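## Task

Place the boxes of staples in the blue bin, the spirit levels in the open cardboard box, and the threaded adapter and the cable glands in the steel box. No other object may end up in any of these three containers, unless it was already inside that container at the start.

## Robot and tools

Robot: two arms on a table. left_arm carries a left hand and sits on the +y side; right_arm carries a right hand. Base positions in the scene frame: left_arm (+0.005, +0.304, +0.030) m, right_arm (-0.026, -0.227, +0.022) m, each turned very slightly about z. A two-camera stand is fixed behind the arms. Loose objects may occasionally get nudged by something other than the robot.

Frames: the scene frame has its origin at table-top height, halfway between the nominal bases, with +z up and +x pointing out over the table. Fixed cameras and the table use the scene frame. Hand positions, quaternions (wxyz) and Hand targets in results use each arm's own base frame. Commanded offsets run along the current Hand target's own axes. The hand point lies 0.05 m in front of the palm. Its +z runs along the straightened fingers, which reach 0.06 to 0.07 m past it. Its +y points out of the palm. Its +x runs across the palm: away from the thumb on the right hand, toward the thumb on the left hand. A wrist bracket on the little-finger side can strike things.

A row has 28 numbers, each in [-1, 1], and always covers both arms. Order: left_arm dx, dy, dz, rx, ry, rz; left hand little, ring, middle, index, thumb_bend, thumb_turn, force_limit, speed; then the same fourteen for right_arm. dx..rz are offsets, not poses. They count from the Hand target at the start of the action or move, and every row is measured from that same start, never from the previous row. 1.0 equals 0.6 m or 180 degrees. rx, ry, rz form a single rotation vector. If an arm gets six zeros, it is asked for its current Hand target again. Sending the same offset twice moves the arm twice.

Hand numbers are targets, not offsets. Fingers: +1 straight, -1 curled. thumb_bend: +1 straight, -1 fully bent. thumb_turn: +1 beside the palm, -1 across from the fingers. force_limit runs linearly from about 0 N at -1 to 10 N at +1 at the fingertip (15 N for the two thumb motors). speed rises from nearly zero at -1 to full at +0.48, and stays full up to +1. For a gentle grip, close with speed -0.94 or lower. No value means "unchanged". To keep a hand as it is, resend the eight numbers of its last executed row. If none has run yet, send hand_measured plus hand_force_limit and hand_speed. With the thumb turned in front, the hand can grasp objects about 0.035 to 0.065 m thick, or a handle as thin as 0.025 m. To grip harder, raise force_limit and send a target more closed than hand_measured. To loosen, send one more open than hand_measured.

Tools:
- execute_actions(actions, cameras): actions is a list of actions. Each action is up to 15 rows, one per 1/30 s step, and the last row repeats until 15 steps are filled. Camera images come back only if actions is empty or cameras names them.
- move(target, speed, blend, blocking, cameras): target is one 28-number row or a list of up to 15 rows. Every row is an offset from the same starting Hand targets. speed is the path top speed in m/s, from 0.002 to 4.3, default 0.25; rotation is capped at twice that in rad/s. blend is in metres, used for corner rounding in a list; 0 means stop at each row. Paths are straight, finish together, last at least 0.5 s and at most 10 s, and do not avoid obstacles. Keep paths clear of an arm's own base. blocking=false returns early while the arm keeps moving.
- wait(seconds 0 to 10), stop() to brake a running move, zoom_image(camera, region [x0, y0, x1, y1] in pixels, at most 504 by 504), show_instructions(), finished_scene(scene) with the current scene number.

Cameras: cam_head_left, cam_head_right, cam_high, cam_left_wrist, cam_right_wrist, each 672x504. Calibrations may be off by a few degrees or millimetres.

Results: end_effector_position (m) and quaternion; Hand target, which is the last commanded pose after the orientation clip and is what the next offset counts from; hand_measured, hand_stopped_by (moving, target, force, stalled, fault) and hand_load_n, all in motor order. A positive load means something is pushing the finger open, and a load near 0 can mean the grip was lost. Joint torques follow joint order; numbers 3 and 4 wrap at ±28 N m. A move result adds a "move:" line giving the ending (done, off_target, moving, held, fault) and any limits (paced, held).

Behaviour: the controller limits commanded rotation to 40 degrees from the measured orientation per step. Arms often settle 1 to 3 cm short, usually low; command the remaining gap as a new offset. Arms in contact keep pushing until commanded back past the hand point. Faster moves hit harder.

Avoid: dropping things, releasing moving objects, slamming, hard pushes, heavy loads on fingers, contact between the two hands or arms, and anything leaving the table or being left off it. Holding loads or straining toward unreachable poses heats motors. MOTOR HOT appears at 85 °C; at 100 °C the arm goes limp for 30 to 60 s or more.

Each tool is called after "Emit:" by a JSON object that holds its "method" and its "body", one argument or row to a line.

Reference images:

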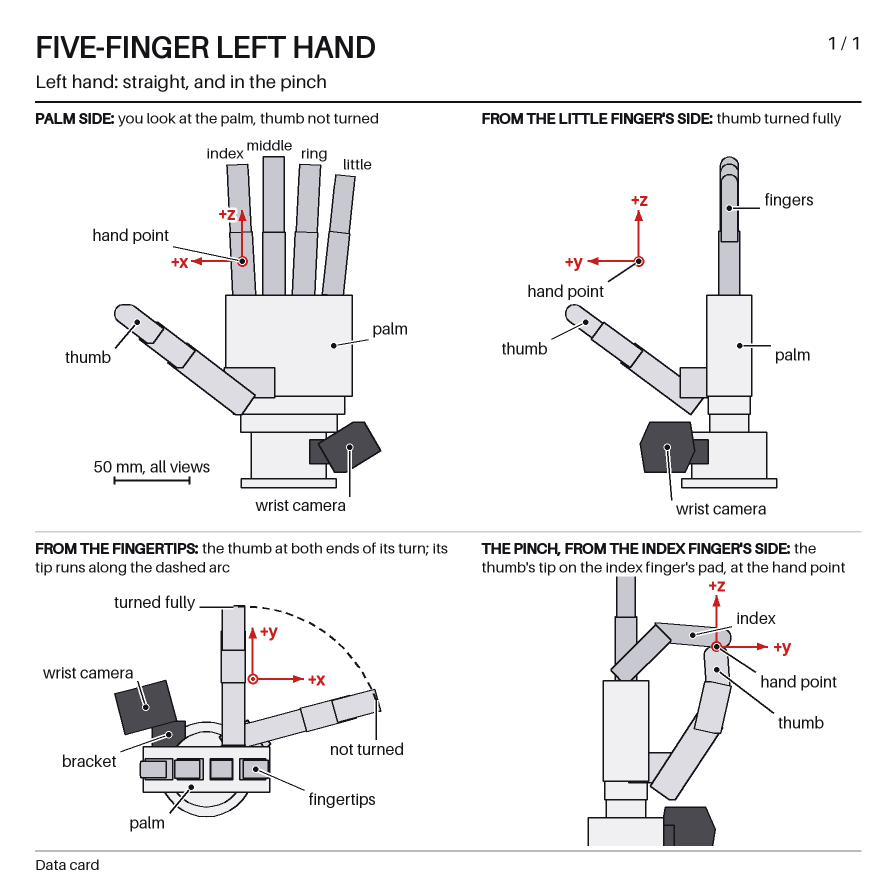

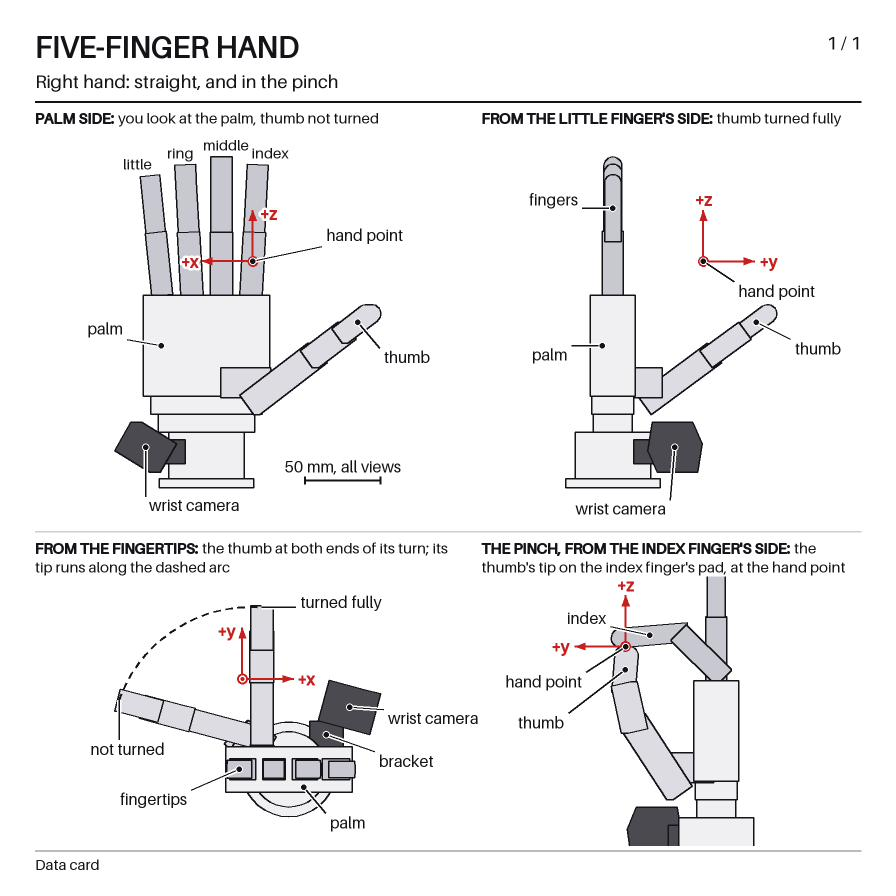

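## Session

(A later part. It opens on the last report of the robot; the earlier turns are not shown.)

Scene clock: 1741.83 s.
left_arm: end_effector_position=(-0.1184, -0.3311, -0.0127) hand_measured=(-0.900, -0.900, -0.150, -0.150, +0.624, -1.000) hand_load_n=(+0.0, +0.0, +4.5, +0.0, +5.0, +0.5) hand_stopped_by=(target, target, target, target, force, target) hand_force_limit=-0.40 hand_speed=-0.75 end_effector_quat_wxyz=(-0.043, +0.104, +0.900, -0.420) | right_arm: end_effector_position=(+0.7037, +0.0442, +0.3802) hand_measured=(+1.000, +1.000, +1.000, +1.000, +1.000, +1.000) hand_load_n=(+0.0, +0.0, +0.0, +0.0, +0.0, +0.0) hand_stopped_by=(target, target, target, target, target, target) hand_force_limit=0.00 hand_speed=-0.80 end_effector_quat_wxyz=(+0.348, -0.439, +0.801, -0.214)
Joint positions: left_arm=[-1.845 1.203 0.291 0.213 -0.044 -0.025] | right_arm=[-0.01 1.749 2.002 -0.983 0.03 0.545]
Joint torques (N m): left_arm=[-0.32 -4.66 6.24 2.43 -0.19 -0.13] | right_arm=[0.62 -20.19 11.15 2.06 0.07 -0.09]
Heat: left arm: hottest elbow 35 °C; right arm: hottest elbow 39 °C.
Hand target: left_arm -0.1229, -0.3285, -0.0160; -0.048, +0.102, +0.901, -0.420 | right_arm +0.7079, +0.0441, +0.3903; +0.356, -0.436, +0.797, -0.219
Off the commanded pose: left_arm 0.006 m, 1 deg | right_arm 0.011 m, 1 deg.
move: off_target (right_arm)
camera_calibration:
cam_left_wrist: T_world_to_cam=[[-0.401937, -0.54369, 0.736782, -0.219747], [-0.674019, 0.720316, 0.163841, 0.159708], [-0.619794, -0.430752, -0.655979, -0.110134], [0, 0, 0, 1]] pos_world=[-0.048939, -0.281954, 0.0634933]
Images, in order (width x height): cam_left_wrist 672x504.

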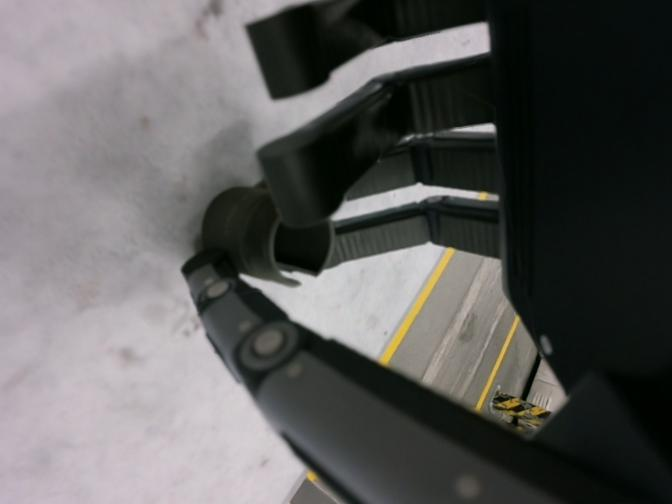

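Emit:
{"method": "move", "body": {
  "target": [
    [0,-0.1277,-0.1072,0,0,0,-0.9,-0.9,-0.15,-0.15,-0.1,-1,-0.4,-0.75, 0,0,0,0,0,0,1,1,1,1,1,1,0,-0.8],
    [-0.2303,-0.0797,-0.2447,0,-0.0979,-0.0822,-0.9,-0.9,-0.15,-0.15,-0.1,-1,-0.4,-0.75, 0,0,0,0,0,0,1,1,1,1,1,1,0,-0.8],
    [-0.5202,0.1422,-0.5478,0,-0.2681,-0.2251,-0.9,-0.9,-0.15,-0.15,-0.1,-1,-0.4,-0.75, 0,0,0,0,0,0,1,1,1,1,1,1,0,-0.8]
  ],
  "speed": [0.1,0.28,0.28],
  "blend": [0.03,0.05,0],
  "cameras": ["cam_left_wrist","cam_high"]
}}

Scene clock: 1757.90 s.
left_arm: end_effector_position=(+0.2315, -0.1004, +0.1064) hand_measured=(-0.900, -0.900, -0.150, -0.150, +0.624, -1.000) hand_load_n=(+0.0, +0.0, +5.0, +0.0, +4.5, +0.5) hand_stopped_by=(target, target, target, target, force, target) hand_force_limit=-0.40 hand_speed=-0.75 end_effector_quat_wxyz=(+0.151, -0.400, +0.825, -0.370) | right_arm: end_effector_position=(+0.7037, +0.0442, +0.3802) hand_measured=(+1.000, +1.000, +1.000, +1.000, +1.000, +1.000) hand_load_n=(+0.0, +0.0, +0.0, +0.0, +0.0, -0.5) hand_stopped_by=(target, target, target, target, target, target) hand_force_limit=0.00 hand_speed=-0.80 end_effector_quat_wxyz=(+0.348, -0.439, +0.801, -0.214)
Joint positions: left_arm=[-0.031 0.629 0.445 -0.698 0.492 0.457] | right_arm=[-0.01 1.749 2.002 -0.983 0.03 0.545]
Joint torques (N m): left_arm=[0.32 -0.26 14.13 2.28 0.28 0.14] | right_arm=[-0.21 -19.78 11.22 1.95 0.05 -0.12]
Heat: left arm: hottest elbow 35 °C; right arm: hottest elbow 39 °C.
Hand target: left_arm +0.2504, -0.0999, +0.1298; +0.178, -0.383, +0.821, -0.383 | right_arm +0.7079, +0.0441, +0.3903; +0.356, -0.436, +0.797, -0.219
Off the commanded pose: left_arm 0.030 m, 4 deg | right_arm 0.011 m, 1 deg.
move: off_target (left_arm, right_arm)
camera_calibration:
cam_left_wrist: T_world_to_cam=[[0.361509, -0.594504, 0.718245, -0.221243], [-0.930512, -0.278642, 0.237711, 0.161075], [0.0588127, -0.75427, -0.653924, 0.0944913], [0, 0, 0, 1]] pos_world=[0.224306, -0.0153758, 0.182408]
Images, in order (width x height): cam_high 672x504, cam_left_wrist 672x504.

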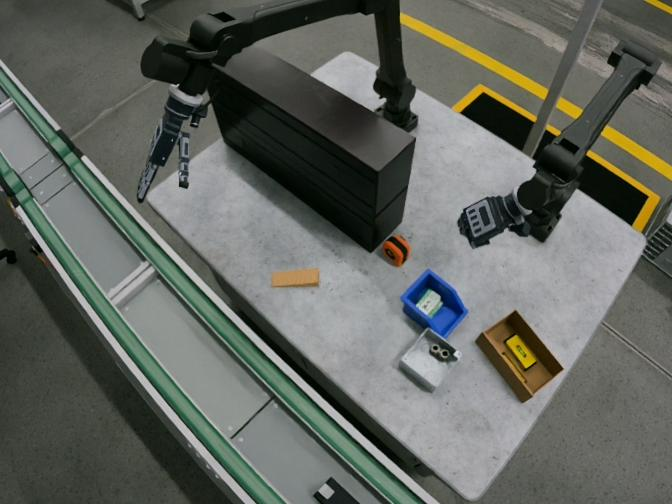

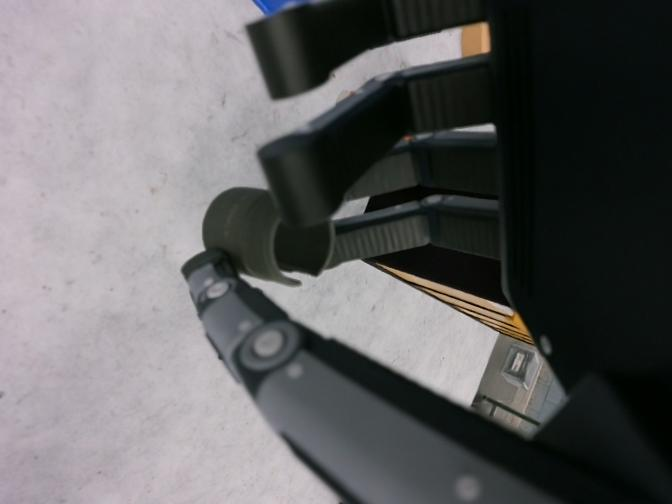

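Emit:
{"method": "move", "body": {
  "target": [
    [-0.452,-0.1295,0.2185,-0.0728,-0.4417,-0.5754,-0.9,-0.9,-0.15,-0.15,-0.1,-1,-0.4,-0.75, 0,0,0,0,0,0,1,1,1,1,1,1,0,-0.8]
  ],
  "speed": 0.28,
  "cameras": ["cam_left_wrist","cam_high"]
}}

Scene clock: 1806.00 s.
left_arm: end_effector_position=(+0.5239, +0.0056, +0.0942) hand_measured=(-0.900, -0.900, -0.150, -0.150, +0.624, -1.000) hand_load_n=(+0.0, +0.0, +5.0, +0.0, +5.0, +0.5) hand_stopped_by=(target, target, target, target, force, target) hand_force_limit=-0.40 hand_speed=-0.75 end_effector_quat_wxyz=(-0.218, +0.976, -0.016, -0.010) | right_arm: end_effector_position=(+0.7037, +0.0442, +0.3802) hand_measured=(+1.000, +1.000, +1.000, +1.000, +1.000, +1.000) hand_load_n=(+0.0, +0.0, +0.0, +0.0, -0.5, +0.0) hand_stopped_by=(target, target, target, target, target, target) hand_force_limit=0.00 hand_speed=-0.80 end_effector_quat_wxyz=(+0.348, -0.439, +0.801, -0.214)
Joint positions: left_arm=[-0.043 1.707 1.37 -1.269 -0.439 -1.59] | right_arm=[-0.01 1.749 2.002 -0.983 0.03 0.545]
Joint torques (N m): left_arm=[1.2 -16.44 12.38 -0.13 -0.32 -0.15] | right_arm=[0.26 -20.07 11.21 1.84 0.05 -0.15]
Heat: left arm: hottest elbow 40 °C; right arm: hottest elbow 39 °C.
Hand target: left_arm +0.5398, +0.0113, +0.1047; -0.217, +0.976, +0.000, +0.000 | right_arm +0.7079, +0.0441, +0.3903; +0.356, -0.436, +0.797, -0.219
Off the commanded pose: left_arm 0.020 m, 2 deg | right_arm 0.011 m, 1 deg.
move: off_target (left_arm, right_arm)
camera_calibration:
cam_left_wrist: T_world_to_cam=[[0.297434, 0.865025, 0.40406, -0.200278], [0.814856, -0.450546, 0.364718, -0.459895], [0.497538, 0.220771, -0.838878, -0.0687057], [0, 0, 0, 1]] pos_world=[0.468501, -0.0187898, 0.191021]
Images, in order (width x height): cam_high 672x504, cam_left_wrist 672x504.

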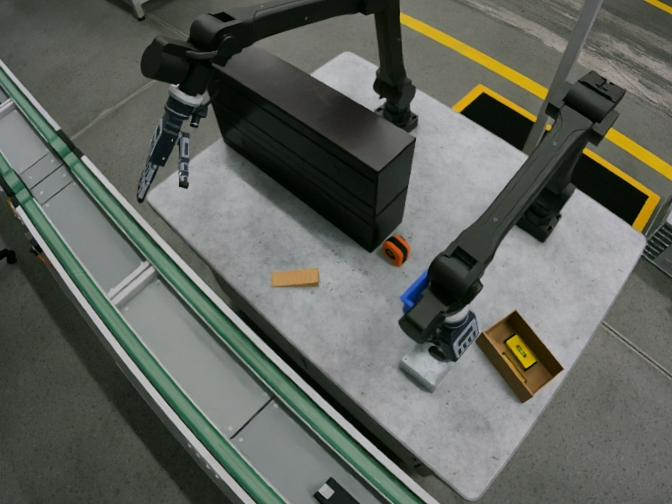

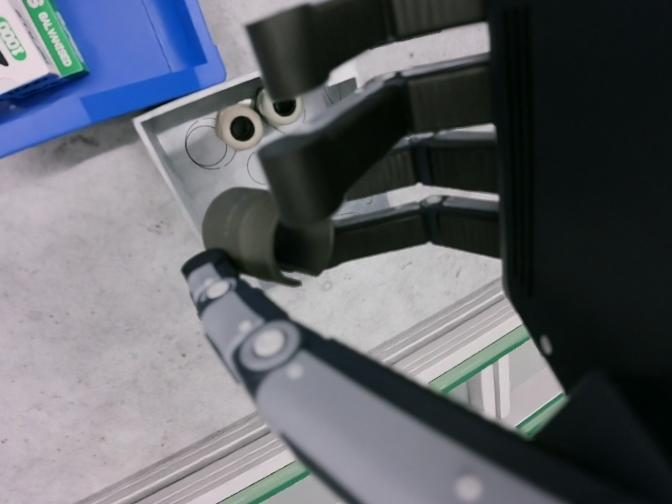

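Emit:
{"method": "move", "body": {
  "target": [
    [0.012,0.034,0.1128,0,0,0,-0.9,-0.9,-0.15,-0.15,-0.1,-1,-0.4,-0.75, 0,0,0,0,0,0,1,1,1,1,1,1,0,-0.8]
  ],
  "speed": 0.12,
  "cameras": ["cam_left_wrist"]
}}

Scene clock: 1825.10 s.
left_arm: end_effector_position=(+0.5461, +0.0151, +0.0393) hand_measured=(-0.900, -0.900, -0.150, -0.150, +0.624, -1.000) hand_load_n=(+0.0, +0.0, +5.0, +0.0, +5.0, +0.5) hand_stopped_by=(target, target, target, target, force, target) hand_force_limit=-0.40 hand_speed=-0.75 end_effector_quat_wxyz=(-0.218, +0.976, -0.003, +0.001) | right_arm: end_effector_position=(+0.7037, +0.0442, +0.3802) hand_measured=(+1.000, +1.000, +1.000, +1.000, +1.000, +1.000) hand_load_n=(+0.0, +0.0, +0.0, +0.0, +0.0, +0.0) hand_stopped_by=(target, target, target, target, target, target) hand_force_limit=0.00 hand_speed=-0.80 end_effector_quat_wxyz=(+0.348, -0.439, +0.801, -0.214)
Joint positions: left_arm=[-0.024 1.798 1.338 -1.118 -0.439 -1.59] | right_arm=[-0.01 1.749 2.002 -0.983 0.03 0.545]
Joint torques (N m): left_arm=[1.32 -18.37 7.75 0.91 -0.33 0.1] | right_arm=[0.21 -20.19 11.14 1.91 0.08 -0.13]
Motor temperatures (°C): left_arm=[26 26 41 23 25 24] | right_arm=[24 32 39 25 23 25]
Heat: left arm: hottest elbow 41 °C; right arm: hottest elbow 39 °C.
Hand target: left_arm +0.5469, +0.0214, +0.0346; -0.217, +0.976, +0.000, +0.000 | right_arm +0.7079, +0.0441, +0.3903; +0.356, -0.436, +0.797, -0.219
Off the commanded pose: left_arm 0.008 m, 0 deg | right_arm 0.011 m, 1 deg.
move: off_target (right_arm)
camera_calibration:
cam_left_wrist: T_world_to_cam=[[0.269034, 0.870896, 0.411292, -0.177784], [0.812772, -0.434407, 0.38819, -0.453611], [0.516741, 0.229851, -0.82471, -0.139021], [0, 0, 0, 1]] pos_world=[0.488351, -0.0102668, 0.134557]
Images, in order (width x height): cam_left_wrist 672x504.

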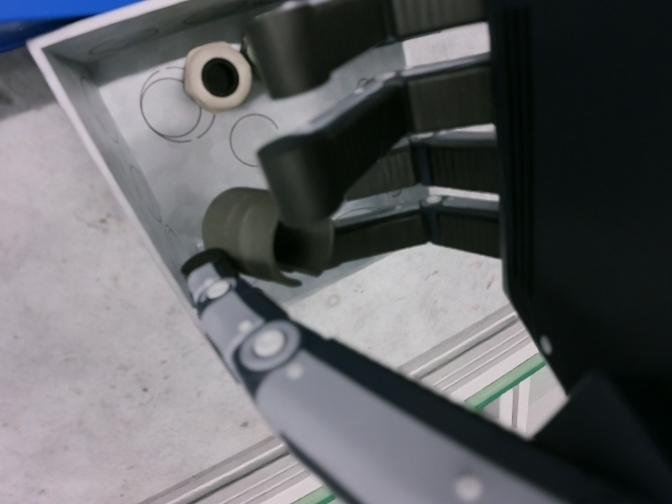

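Emit:
{"method": "move", "body": {
  "target": [
    [0,-0.01,0.0047,0,0,0,-0.9,-0.9,-0.15,-0.15,-0.1,-1,-0.4,-0.75, 0,0,0,0,0,0,1,1,1,1,1,1,0,-0.8],
    [0,0.0215,0.072,0,0,0,-0.9,-0.9,-0.15,-0.15,-0.1,-1,-0.4,-0.75, 0,0,0,0,0,0,1,1,1,1,1,1,0,-0.8]
  ],
  "speed": 0.08,
  "cameras": ["cam_left_wrist"]
}}

Scene clock: 1835.97 s.
left_arm: end_effector_position=(+0.5498, +0.0222, +0.0191) hand_measured=(-0.900, -0.900, -0.150, -0.150, +0.624, -1.000) hand_load_n=(+0.0, +0.0, +4.0, +0.0, +5.0, +0.5) hand_stopped_by=(target, target, target, target, force, target) hand_force_limit=-0.40 hand_speed=-0.75 end_effector_quat_wxyz=(-0.219, +0.976, +0.002, +0.013) | right_arm: end_effector_position=(+0.7037, +0.0442, +0.3802) hand_measured=(+1.000, +1.000, +1.000, +1.000, +1.000, +1.000) hand_load_n=(+0.0, +0.0, +0.0, +0.0, +0.0, +0.0) hand_stopped_by=(target, target, target, target, target, target) hand_force_limit=0.00 hand_speed=-0.80 end_effector_quat_wxyz=(+0.348, -0.439, +0.801, -0.214)
Joint positions: left_arm=[-0.011 1.815 1.3 -1.033 -0.441 -1.58] | right_arm=[-0.01 1.749 2.002 -0.983 0.03 0.545]
Joint torques (N m): left_arm=[1.44 -14.21 6.24 1.94 -0.27 0.14] | right_arm=[0.09 -19.6 11.21 1.91 0.04 -0.11]
Heat: left arm: hottest elbow 39 °C; right arm: hottest elbow 39 °C.
Hand target: left_arm +0.5469, +0.0281, -0.0099; -0.217, +0.976, +0.000, +0.000 | right_arm +0.7079, +0.0441, +0.3903; +0.356, -0.436, +0.797, -0.219
Off the commanded pose: left_arm 0.030 m, 2 deg | right_arm 0.011 m, 1 deg.
move: off_target (left_arm, right_arm)
camera_calibration:
cam_left_wrist: T_world_to_cam=[[0.254951, 0.871454, 0.419008, -0.169041], [0.804319, -0.43165, 0.408348, -0.441491], [0.536722, 0.232907, -0.810977, -0.170442], [0, 0, 0, 1]] pos_world=[0.489677, -0.00356081, 0.112887]
Images, in order (width x height): cam_left_wrist 672x504.

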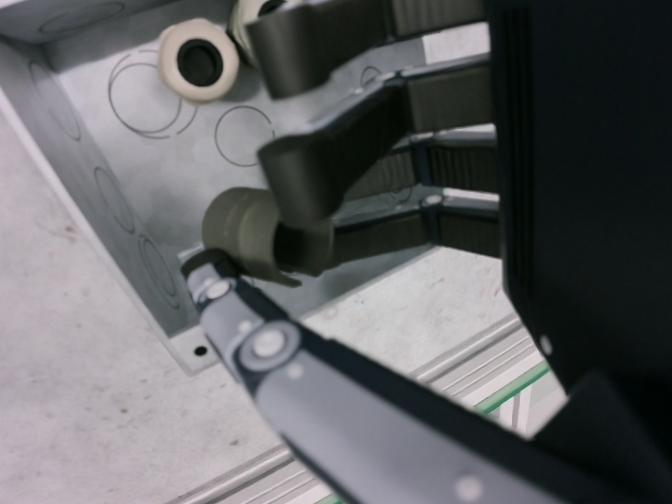

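Emit:
{"method": "move", "body": {
  "target": [
    [-0.0282,-0.0338,-0.0762,0,0,0,-0.9,-0.9,-0.15,-0.15,-0.1,-1,-0.4,-0.75, 0,0,0,0,0,0,1,1,1,1,1,1,0,-0.8]
  ],
  "speed": 0.08,
  "cameras": ["cam_left_wrist"]
}}

Scene clock: 1863.87 s.
left_arm: end_effector_position=(+0.5346, +0.0219, +0.0407) hand_measured=(-0.900, -0.900, -0.150, -0.150, +0.624, -1.000) hand_load_n=(+0.0, +0.0, +5.0, +0.0, +4.5, +0.5) hand_stopped_by=(target, target, target, target, force, target) hand_force_limit=-0.40 hand_speed=-0.75 end_effector_quat_wxyz=(-0.218, +0.976, +0.000, +0.008) | right_arm: end_effector_position=(+0.7037, +0.0442, +0.3802) hand_measured=(+1.000, +1.000, +1.000, +1.000, +1.000, +1.000) hand_load_n=(+0.0, +0.0, +0.0, +0.0, +0.0, +0.0) hand_stopped_by=(target, target, target, target, target, target) hand_force_limit=0.00 hand_speed=-0.80 end_effector_quat_wxyz=(+0.348, -0.439, +0.801, -0.214)
Joint positions: left_arm=[-0.011 1.761 1.288 -1.087 -0.439 -1.58] | right_arm=[-0.01 1.749 2.002 -0.983 0.03 0.545]
Joint torques (N m): left_arm=[0.91 -18.14 7.8 -0.03 -0.38 0.1] | right_arm=[0.09 -20.13 11.1 1.92 0.03 -0.14]
Motor temperatures (°C): left_arm=[26 28 36 23 25 24] | right_arm=[24 32 39 25 23 25]
Heat: left arm: hottest elbow 36 °C; right arm: hottest elbow 39 °C.
Hand target: left_arm +0.5300, +0.0270, +0.0401; -0.217, +0.976, +0.000, +0.000 | right_arm +0.7079, +0.0441, +0.3903; +0.356, -0.436, +0.797, -0.219
Off the commanded pose: left_arm 0.007 m, 1 deg | right_arm 0.011 m, 1 deg.
move: off_target (right_arm)
camera_calibration:
cam_left_wrist: T_world_to_cam=[[0.260268, 0.872118, 0.414332, -0.176727], [0.808999, -0.431214, 0.399468, -0.440429], [0.527049, 0.231226, -0.817774, -0.139387], [0, 0, 0, 1]] pos_world=[0.475767, -0.00356278, 0.135174]
Images, in order (width x height): cam_left_wrist 672x504.

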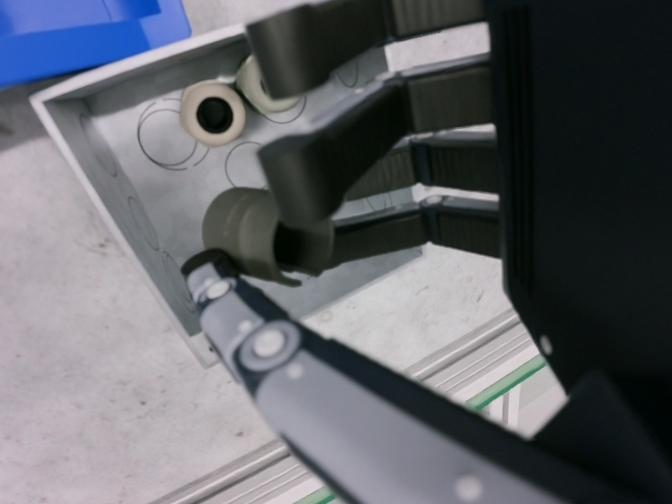

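Emit:
{"method": "move", "body": {
  "target": [
    [0.0067,0.0324,0.0695,0,0,0,-0.9,-0.9,-0.15,-0.15,-0.1,-1,-0.4,-0.75, 0,0,0,0,0,0,1,1,1,1,1,1,0,-0.8]
  ],
  "speed": 0.06,
  "cameras": ["cam_left_wrist"]
}}

Scene clock: 1876.60 s.
left_arm: end_effector_position=(+0.5364, +0.0218, +0.0195) hand_measured=(-0.900, -0.900, -0.150, -0.150, +0.624, -1.000) hand_load_n=(+0.0, +0.5, +4.5, +0.0, +5.0, +0.5) hand_stopped_by=(target, target, target, target, force, target) hand_force_limit=-0.40 hand_speed=-0.75 end_effector_quat_wxyz=(-0.217, +0.976, +0.001, +0.012) | right_arm: end_effector_position=(+0.7037, +0.0442, +0.3802) hand_measured=(+1.000, +1.000, +1.000, +1.000, +1.000, +1.000) hand_load_n=(+0.0, +0.0, +0.0, +0.0, +0.0, -0.5) hand_stopped_by=(target, target, target, target, target, target) hand_force_limit=0.00 hand_speed=-0.80 end_effector_quat_wxyz=(+0.348, -0.439, +0.801, -0.214)
Joint positions: left_arm=[-0.011 1.786 1.26 -1.025 -0.439 -1.58] | right_arm=[-0.01 1.749 2.002 -0.983 0.03 0.545]
Joint torques (N m): left_arm=[0.79 -14.56 6.39 1.69 -0.32 0.11] | right_arm=[0.15 -20.01 11.22 1.95 0.06 -0.15]
Heat: left arm: hottest elbow 35 °C; right arm: hottest elbow 39 °C.
Hand target: left_arm +0.5340, +0.0271, -0.0059; -0.217, +0.976, +0.000, +0.000 | right_arm +0.7079, +0.0441, +0.3903; +0.356, -0.436, +0.797, -0.219
Off the commanded pose: left_arm 0.026 m, 1 deg | right_arm 0.011 m, 1 deg.
move: off_target (left_arm, right_arm)
camera_calibration:
cam_left_wrist: T_world_to_cam=[[0.256661, 0.872309, 0.416176, -0.166337], [0.805474, -0.431039, 0.406716, -0.431643], [0.53417, 0.230831, -0.813252, -0.161568], [0, 0, 0, 1]] pos_world=[0.476674, -0.00366319, 0.113386]
Images, in order (width x height): cam_left_wrist 672x504.

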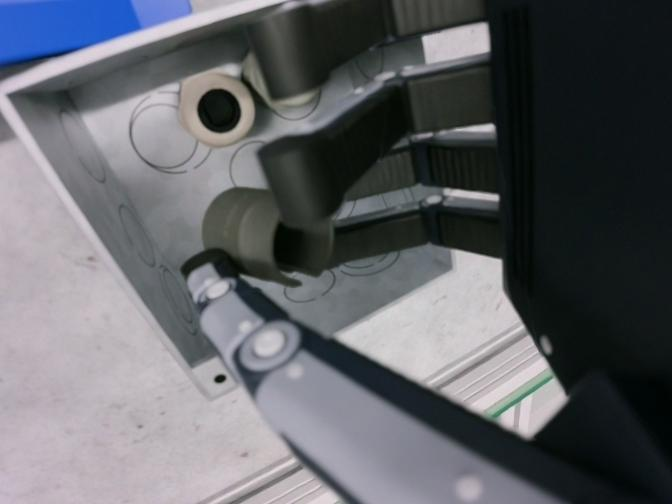

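Emit:
{"method": "move", "body": {
  "target": [
    [0,-0.003,-0.0738,0,0,0,-0.9,-0.9,-0.15,-0.15,-0.1,-1,-0.4,-0.75, 0,0,0,0,0,0,1,1,1,1,1,1,0,-0.8]
  ],
  "speed": 0.08
}}

Scene clock: 1889.90 s.
left_arm: end_effector_position=(+0.5187, +0.0171, +0.0204) hand_measured=(-0.900, -0.900, -0.150, -0.150, +0.624, -1.000) hand_load_n=(+0.0, +0.0, +5.0, +0.0, +4.5, +0.5) hand_stopped_by=(target, target, target, target, force, target) hand_force_limit=-0.40 hand_speed=-0.75 end_effector_quat_wxyz=(-0.218, +0.976, -0.004, -0.017) | right_arm: end_effector_position=(+0.7037, +0.0442, +0.3802) hand_measured=(+1.000, +1.000, +1.000, +1.000, +1.000, +1.000) hand_load_n=(+0.0, +0.0, +0.0, +0.0, +0.0, +0.0) hand_stopped_by=(target, target, target, target, target, target) hand_force_limit=0.00 hand_speed=-0.80 end_effector_quat_wxyz=(+0.348, -0.439, +0.801, -0.214)
Joint positions: left_arm=[-0.021 1.781 1.26 -1.095 -0.439 -1.594] | right_arm=[-0.01 1.749 2.002 -0.983 0.03 0.545]
Joint torques (N m): left_arm=[-0.56 -17.44 10.93 -0.12 -0.29 -0.12] | right_arm=[-0.03 -19.9 11.21 1.94 0.09 -0.15]
Heat: left arm: hottest elbow 34 °C; right arm: hottest elbow 39 °C.
Hand target: left_arm +0.5341, +0.0099, +0.0351; -0.217, +0.976, +0.000, +0.000 | right_arm +0.7079, +0.0441, +0.3903; +0.356, -0.436, +0.797, -0.219
Off the commanded pose: left_arm 0.022 m, 2 deg | right_arm 0.011 m, 1 deg.
move: off_target (left_arm, right_arm)

Emit:
{"method": "move", "body": {
  "target": [
    [0.01,-0.0141,-0.0302,0,0,0,-0.9,-0.9,-0.15,-0.15,-0.1,-1,-0.4,-0.75, 0,0,0,0,0,0,1,1,1,1,1,1,0,-0.8]
  ],
  "speed": 0.08,
  "cameras": ["cam_left_wrist"]
}}

Scene clock: 1898.23 s.
left_arm: end_effector_position=(+0.5234, +0.0170, +0.0377) hand_measured=(-0.900, -0.900, -0.150, -0.150, +0.624, -1.000) hand_load_n=(+0.0, +0.0, +5.0, +0.0, +4.5, +0.5) hand_stopped_by=(target, target, target, target, force, target) hand_force_limit=-0.40 hand_speed=-0.75 end_effector_quat_wxyz=(-0.218, +0.976, -0.005, -0.020) | right_arm: end_effector_position=(+0.7037, +0.0442, +0.3802) hand_measured=(+1.000, +1.000, +1.000, +1.000, +1.000, +1.000) hand_load_n=(+0.0, +0.0, +0.0, +0.0, +0.0, -0.5) hand_stopped_by=(target, target, target, target, target, target) hand_force_limit=0.00 hand_speed=-0.80 end_effector_quat_wxyz=(+0.348, -0.439, +0.801, -0.214)
Joint positions: left_arm=[-0.021 1.773 1.301 -1.149 -0.439 -1.594] | right_arm=[-0.01 1.749 2.002 -0.983 0.03 0.545]
Joint torques (N m): left_arm=[-0.32 -18.37 11.4 -0.09 -0.28 -0.14] | right_arm=[-0.09 -20.01 11.15 1.91 0.04 -0.14]
Heat: left arm: hottest elbow 35 °C; right arm: hottest elbow 39 °C.
Hand target: left_arm +0.5401, +0.0099, +0.0550; -0.217, +0.976, +0.000, +0.000 | right_arm +0.7079, +0.0441, +0.3903; +0.356, -0.436, +0.797, -0.219
Off the commanded pose: left_arm 0.025 m, 2 deg | right_arm 0.011 m, 1 deg.
move: off_target (left_arm, right_arm)
camera_calibration:
cam_left_wrist: T_world_to_cam=[[0.28081, 0.872467, 0.399934, -0.17843], [0.831085, -0.429465, 0.353351, -0.442116], [0.480044, 0.233155, -0.845693, -0.109116], [0, 0, 0, 1]] pos_world=[0.469922, -0.00875897, 0.135304]
Images, in order (width x height): cam_left_wrist 672x504.

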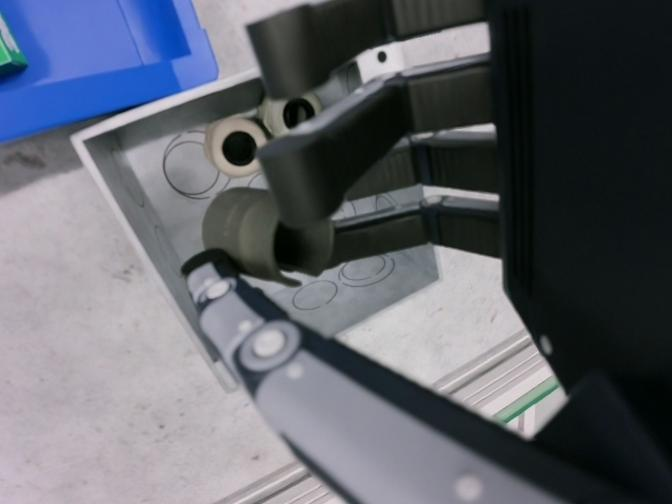

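Emit:
{"method": "move", "body": {
  "target": [
    [-0.005,0.0415,0.0928,0,0,0,-0.9,-0.9,-0.15,-0.15,-0.1,-1,-0.4,-0.75, 0,0,0,0,0,0,1,1,1,1,1,1,0,-0.8]
  ],
  "speed": 0.06,
  "cameras": ["cam_left_wrist"]
}}

Scene clock: 1907.63 s.
left_arm: end_effector_position=(+0.5388, +0.0149, +0.0078) hand_measured=(-0.900, -0.900, -0.150, -0.150, +0.624, -1.000) hand_load_n=(-0.5, +0.0, +5.0, +0.0, +4.5, +0.5) hand_stopped_by=(target, target, target, target, force, target) hand_force_limit=-0.40 hand_speed=-0.75 end_effector_quat_wxyz=(-0.217, +0.976, +0.000, +0.006) | right_arm: end_effector_position=(+0.7037, +0.0442, +0.3802) hand_measured=(+1.000, +1.000, +1.000, +1.000, +1.000, +1.000) hand_load_n=(+0.0, +0.0, +0.0, +0.0, +0.0, +0.0) hand_stopped_by=(target, target, target, target, target, target) hand_force_limit=0.00 hand_speed=-0.80 end_effector_quat_wxyz=(+0.348, -0.439, +0.801, -0.214)
Joint positions: left_arm=[-0.024 1.816 1.269 -1.023 -0.437 -1.594] | right_arm=[-0.01 1.749 2.002 -0.983 0.03 0.545]
Joint torques (N m): left_arm=[-1.38 -16.62 6.97 0.92 -0.43 -0.09] | right_arm=[-0.09 -20.37 11.18 1.94 0.02 -0.14]
Heat: left arm: hottest elbow 35 °C; right arm: hottest elbow 39 °C.
Hand target: left_arm +0.5371, +0.0109, -0.0059; -0.217, +0.976, +0.000, +0.000 | right_arm +0.7079, +0.0441, +0.3903; +0.356, -0.436, +0.797, -0.219
Off the commanded pose: left_arm 0.014 m, 1 deg | right_arm 0.011 m, 1 deg.
move: off_target (left_arm, right_arm)
camera_calibration:
cam_left_wrist: T_world_to_cam=[[0.262244, 0.872858, 0.411517, -0.159022], [0.810625, -0.430622, 0.396801, -0.43452], [0.52356, 0.229527, -0.820489, -0.164886], [0, 0, 0, 1]] pos_world=[0.480263, -0.0104647, 0.102571]
Images, in order (width x height): cam_left_wrist 672x504.

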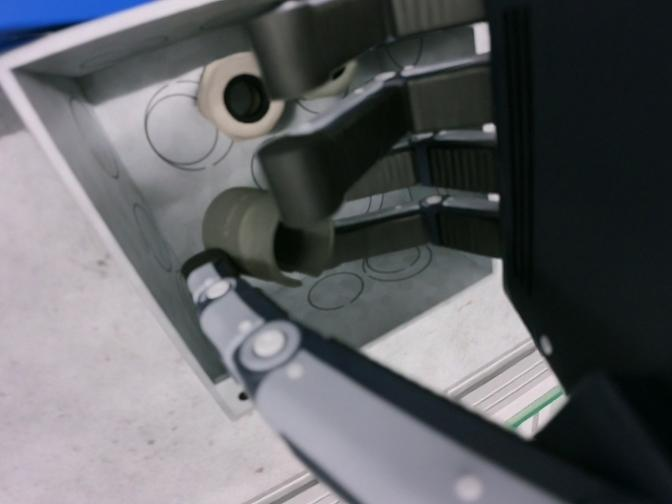

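Emit:
{"method": "move", "body": {
  "target": [
    [0.004,0.0056,0.0121,0,0,0,-0.9,-0.9,-0.15,-0.15,-0.1,-1,-0.4,-0.75, 0,0,0,0,0,0,1,1,1,1,1,1,0,-0.8]
  ],
  "speed": 0.06,
  "cameras": []
}}

Scene clock: 1912.77 s.
left_arm: end_effector_position=(+0.5414, +0.0143, +0.0064) hand_measured=(-0.900, -0.900, -0.150, -0.150, +0.624, -1.000) hand_load_n=(-1.0, +0.5, +5.0, +0.0, +4.5, +0.5) hand_stopped_by=(target, target, target, target, force, target) hand_force_limit=-0.40 hand_speed=-0.75 end_effector_quat_wxyz=(-0.217, +0.976, +0.000, +0.009) | right_arm: end_effector_position=(+0.7037, +0.0442, +0.3802) hand_measured=(+1.000, +1.000, +1.000, +1.000, +1.000, +1.000) hand_load_n=(+0.0, +0.0, +0.0, +0.5, +0.0, -0.5) hand_stopped_by=(target, target, target, target, target, target) hand_force_limit=0.00 hand_speed=-0.80 end_effector_quat_wxyz=(+0.348, -0.439, +0.801, -0.214)
Joint positions: left_arm=[-0.025 1.819 1.269 -1.012 -0.437 -1.594] | right_arm=[-0.01 1.749 2.002 -0.983 0.03 0.545]
Joint torques (N m): left_arm=[-0.26 -15.44 6.84 1.31 -0.43 -0.07] | right_arm=[0.26 -19.78 10.97 1.88 0.05 -0.13]
Heat: left arm: hottest elbow 35 °C; right arm: hottest elbow 39 °C.
Hand target: left_arm +0.5394, +0.0110, -0.0139; -0.217, +0.976, +0.000, +0.000 | right_arm +0.7079, +0.0441, +0.3903; +0.356, -0.436, +0.797, -0.219
Off the commanded pose: left_arm 0.021 m, 1 deg | right_arm 0.011 m, 1 deg.
move: off_target (left_arm, right_arm)
No camera images: "cameras" was empty.

Emit:
{"method": "move", "body": {
  "target": [
    [0,-0.0056,-0.0121,0,0,0,-0.9,-0.9,-0.15,-0.15,0.73,-1,-0.4,-0.75, 0,0,0,0,0,0,1,1,1,1,1,1,0,-0.8],
    [0.008,-0.0846,-0.1812,0,0,0,-0.9,-0.9,-0.15,-0.15,0.73,-1,-0.4,-0.75, 0,0,0,0,0,0,1,1,1,1,1,1,0,-0.8]
  ],
  "speed": [0.05,0.12],
  "cameras": ["cam_left_wrist","cam_high"]
}}

Emit:
{"method": "zoom_image", "body": {
  "camera": "cam_high",
  "region": [380, 260, 580, 420]
}}

Scene clock: 1925.23 s.
left_arm: end_effector_position=(+0.5314, +0.0144, +0.0921) hand_measured=(-0.900, -0.900, -0.150, -0.150, +0.730, -1.000) hand_load_n=(+0.0, +0.0, +0.0, +0.0, +0.0, +0.0) hand_stopped_by=(target, target, target, target, target, target) hand_force_limit=-0.40 hand_speed=-0.75 end_effector_quat_wxyz=(-0.217, +0.976, -0.004, -0.014) | right_arm: end_effector_position=(+0.7037, +0.0442, +0.3802) hand_measured=(+1.000, +1.000, +1.000, +1.000, +1.000, +1.000) hand_load_n=(+0.0, +0.0, +0.0, +0.0, +0.0, -0.5) hand_stopped_by=(target, target, target, target, target, target) hand_force_limit=0.00 hand_speed=-0.80 end_effector_quat_wxyz=(+0.348, -0.439, +0.801, -0.214)
Joint positions: left_arm=[-0.025 1.73 1.395 -1.277 -0.436 -1.597] | right_arm=[-0.01 1.749 2.002 -0.983 0.03 0.545]
Joint torques (N m): left_arm=[-0.09 -17.79 11.71 0.02 -0.41 -0.04] | right_arm=[0.62 -20.13 11.3 1.84 0.03 -0.13]
Heat: left arm: hottest elbow 35 °C; right arm: hottest elbow 39 °C.
Hand target: left_arm +0.5443, +0.0110, +0.1060; -0.217, +0.976, +0.000, +0.000 | right_arm +0.7079, +0.0441, +0.3903; +0.356, -0.436, +0.797, -0.219
Off the commanded pose: left_arm 0.019 m, 2 deg | right_arm 0.011 m, 1 deg.
move: off_target (left_arm, right_arm)
camera_calibration:
cam_left_wrist: T_world_to_cam=[[0.27716, 0.873319, 0.40062, -0.198235], [0.826694, -0.429238, 0.363775, -0.467656], [0.489653, 0.230367, -0.840935, -0.0718454], [0, 0, 0, 1]] pos_world=[0.47673, -0.0110626, 0.189121]
Images, in order (width x height): cam_high 672x504, cam_left_wrist 672x504.

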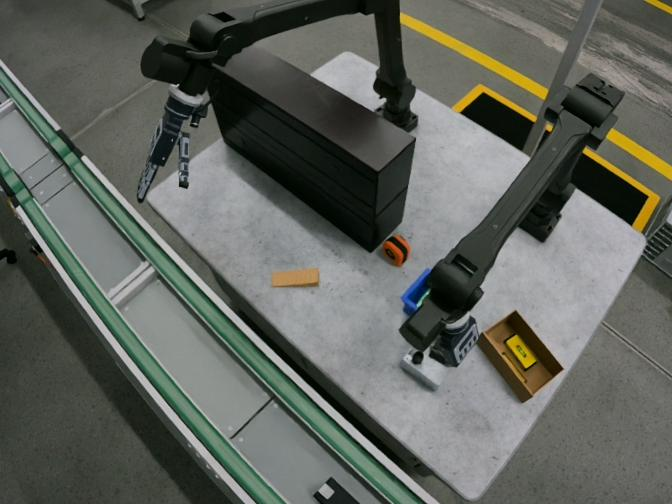

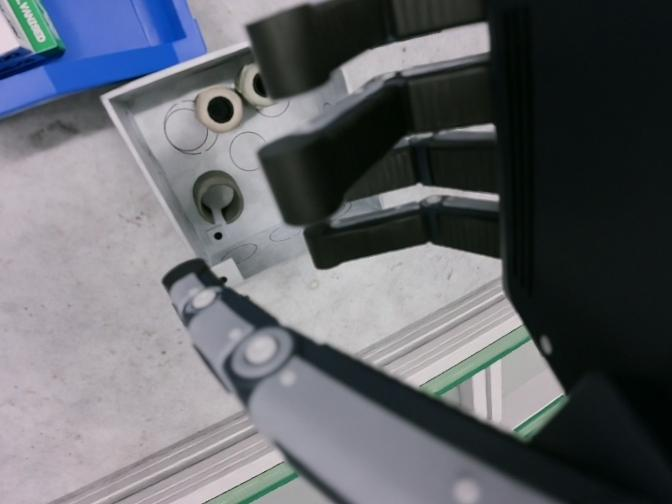

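Scaled by 2.520.

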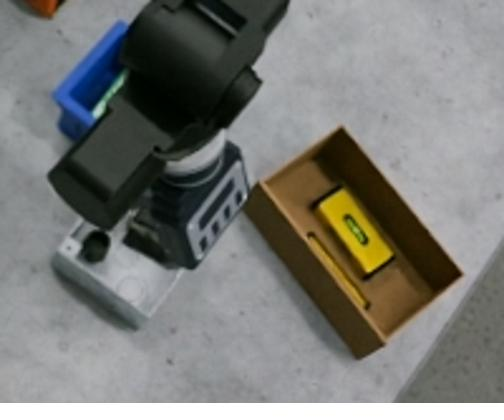

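Emit:
{"method": "finished_scene", "body": {
  "scene": 2
}}

The scene is finished: the task was done.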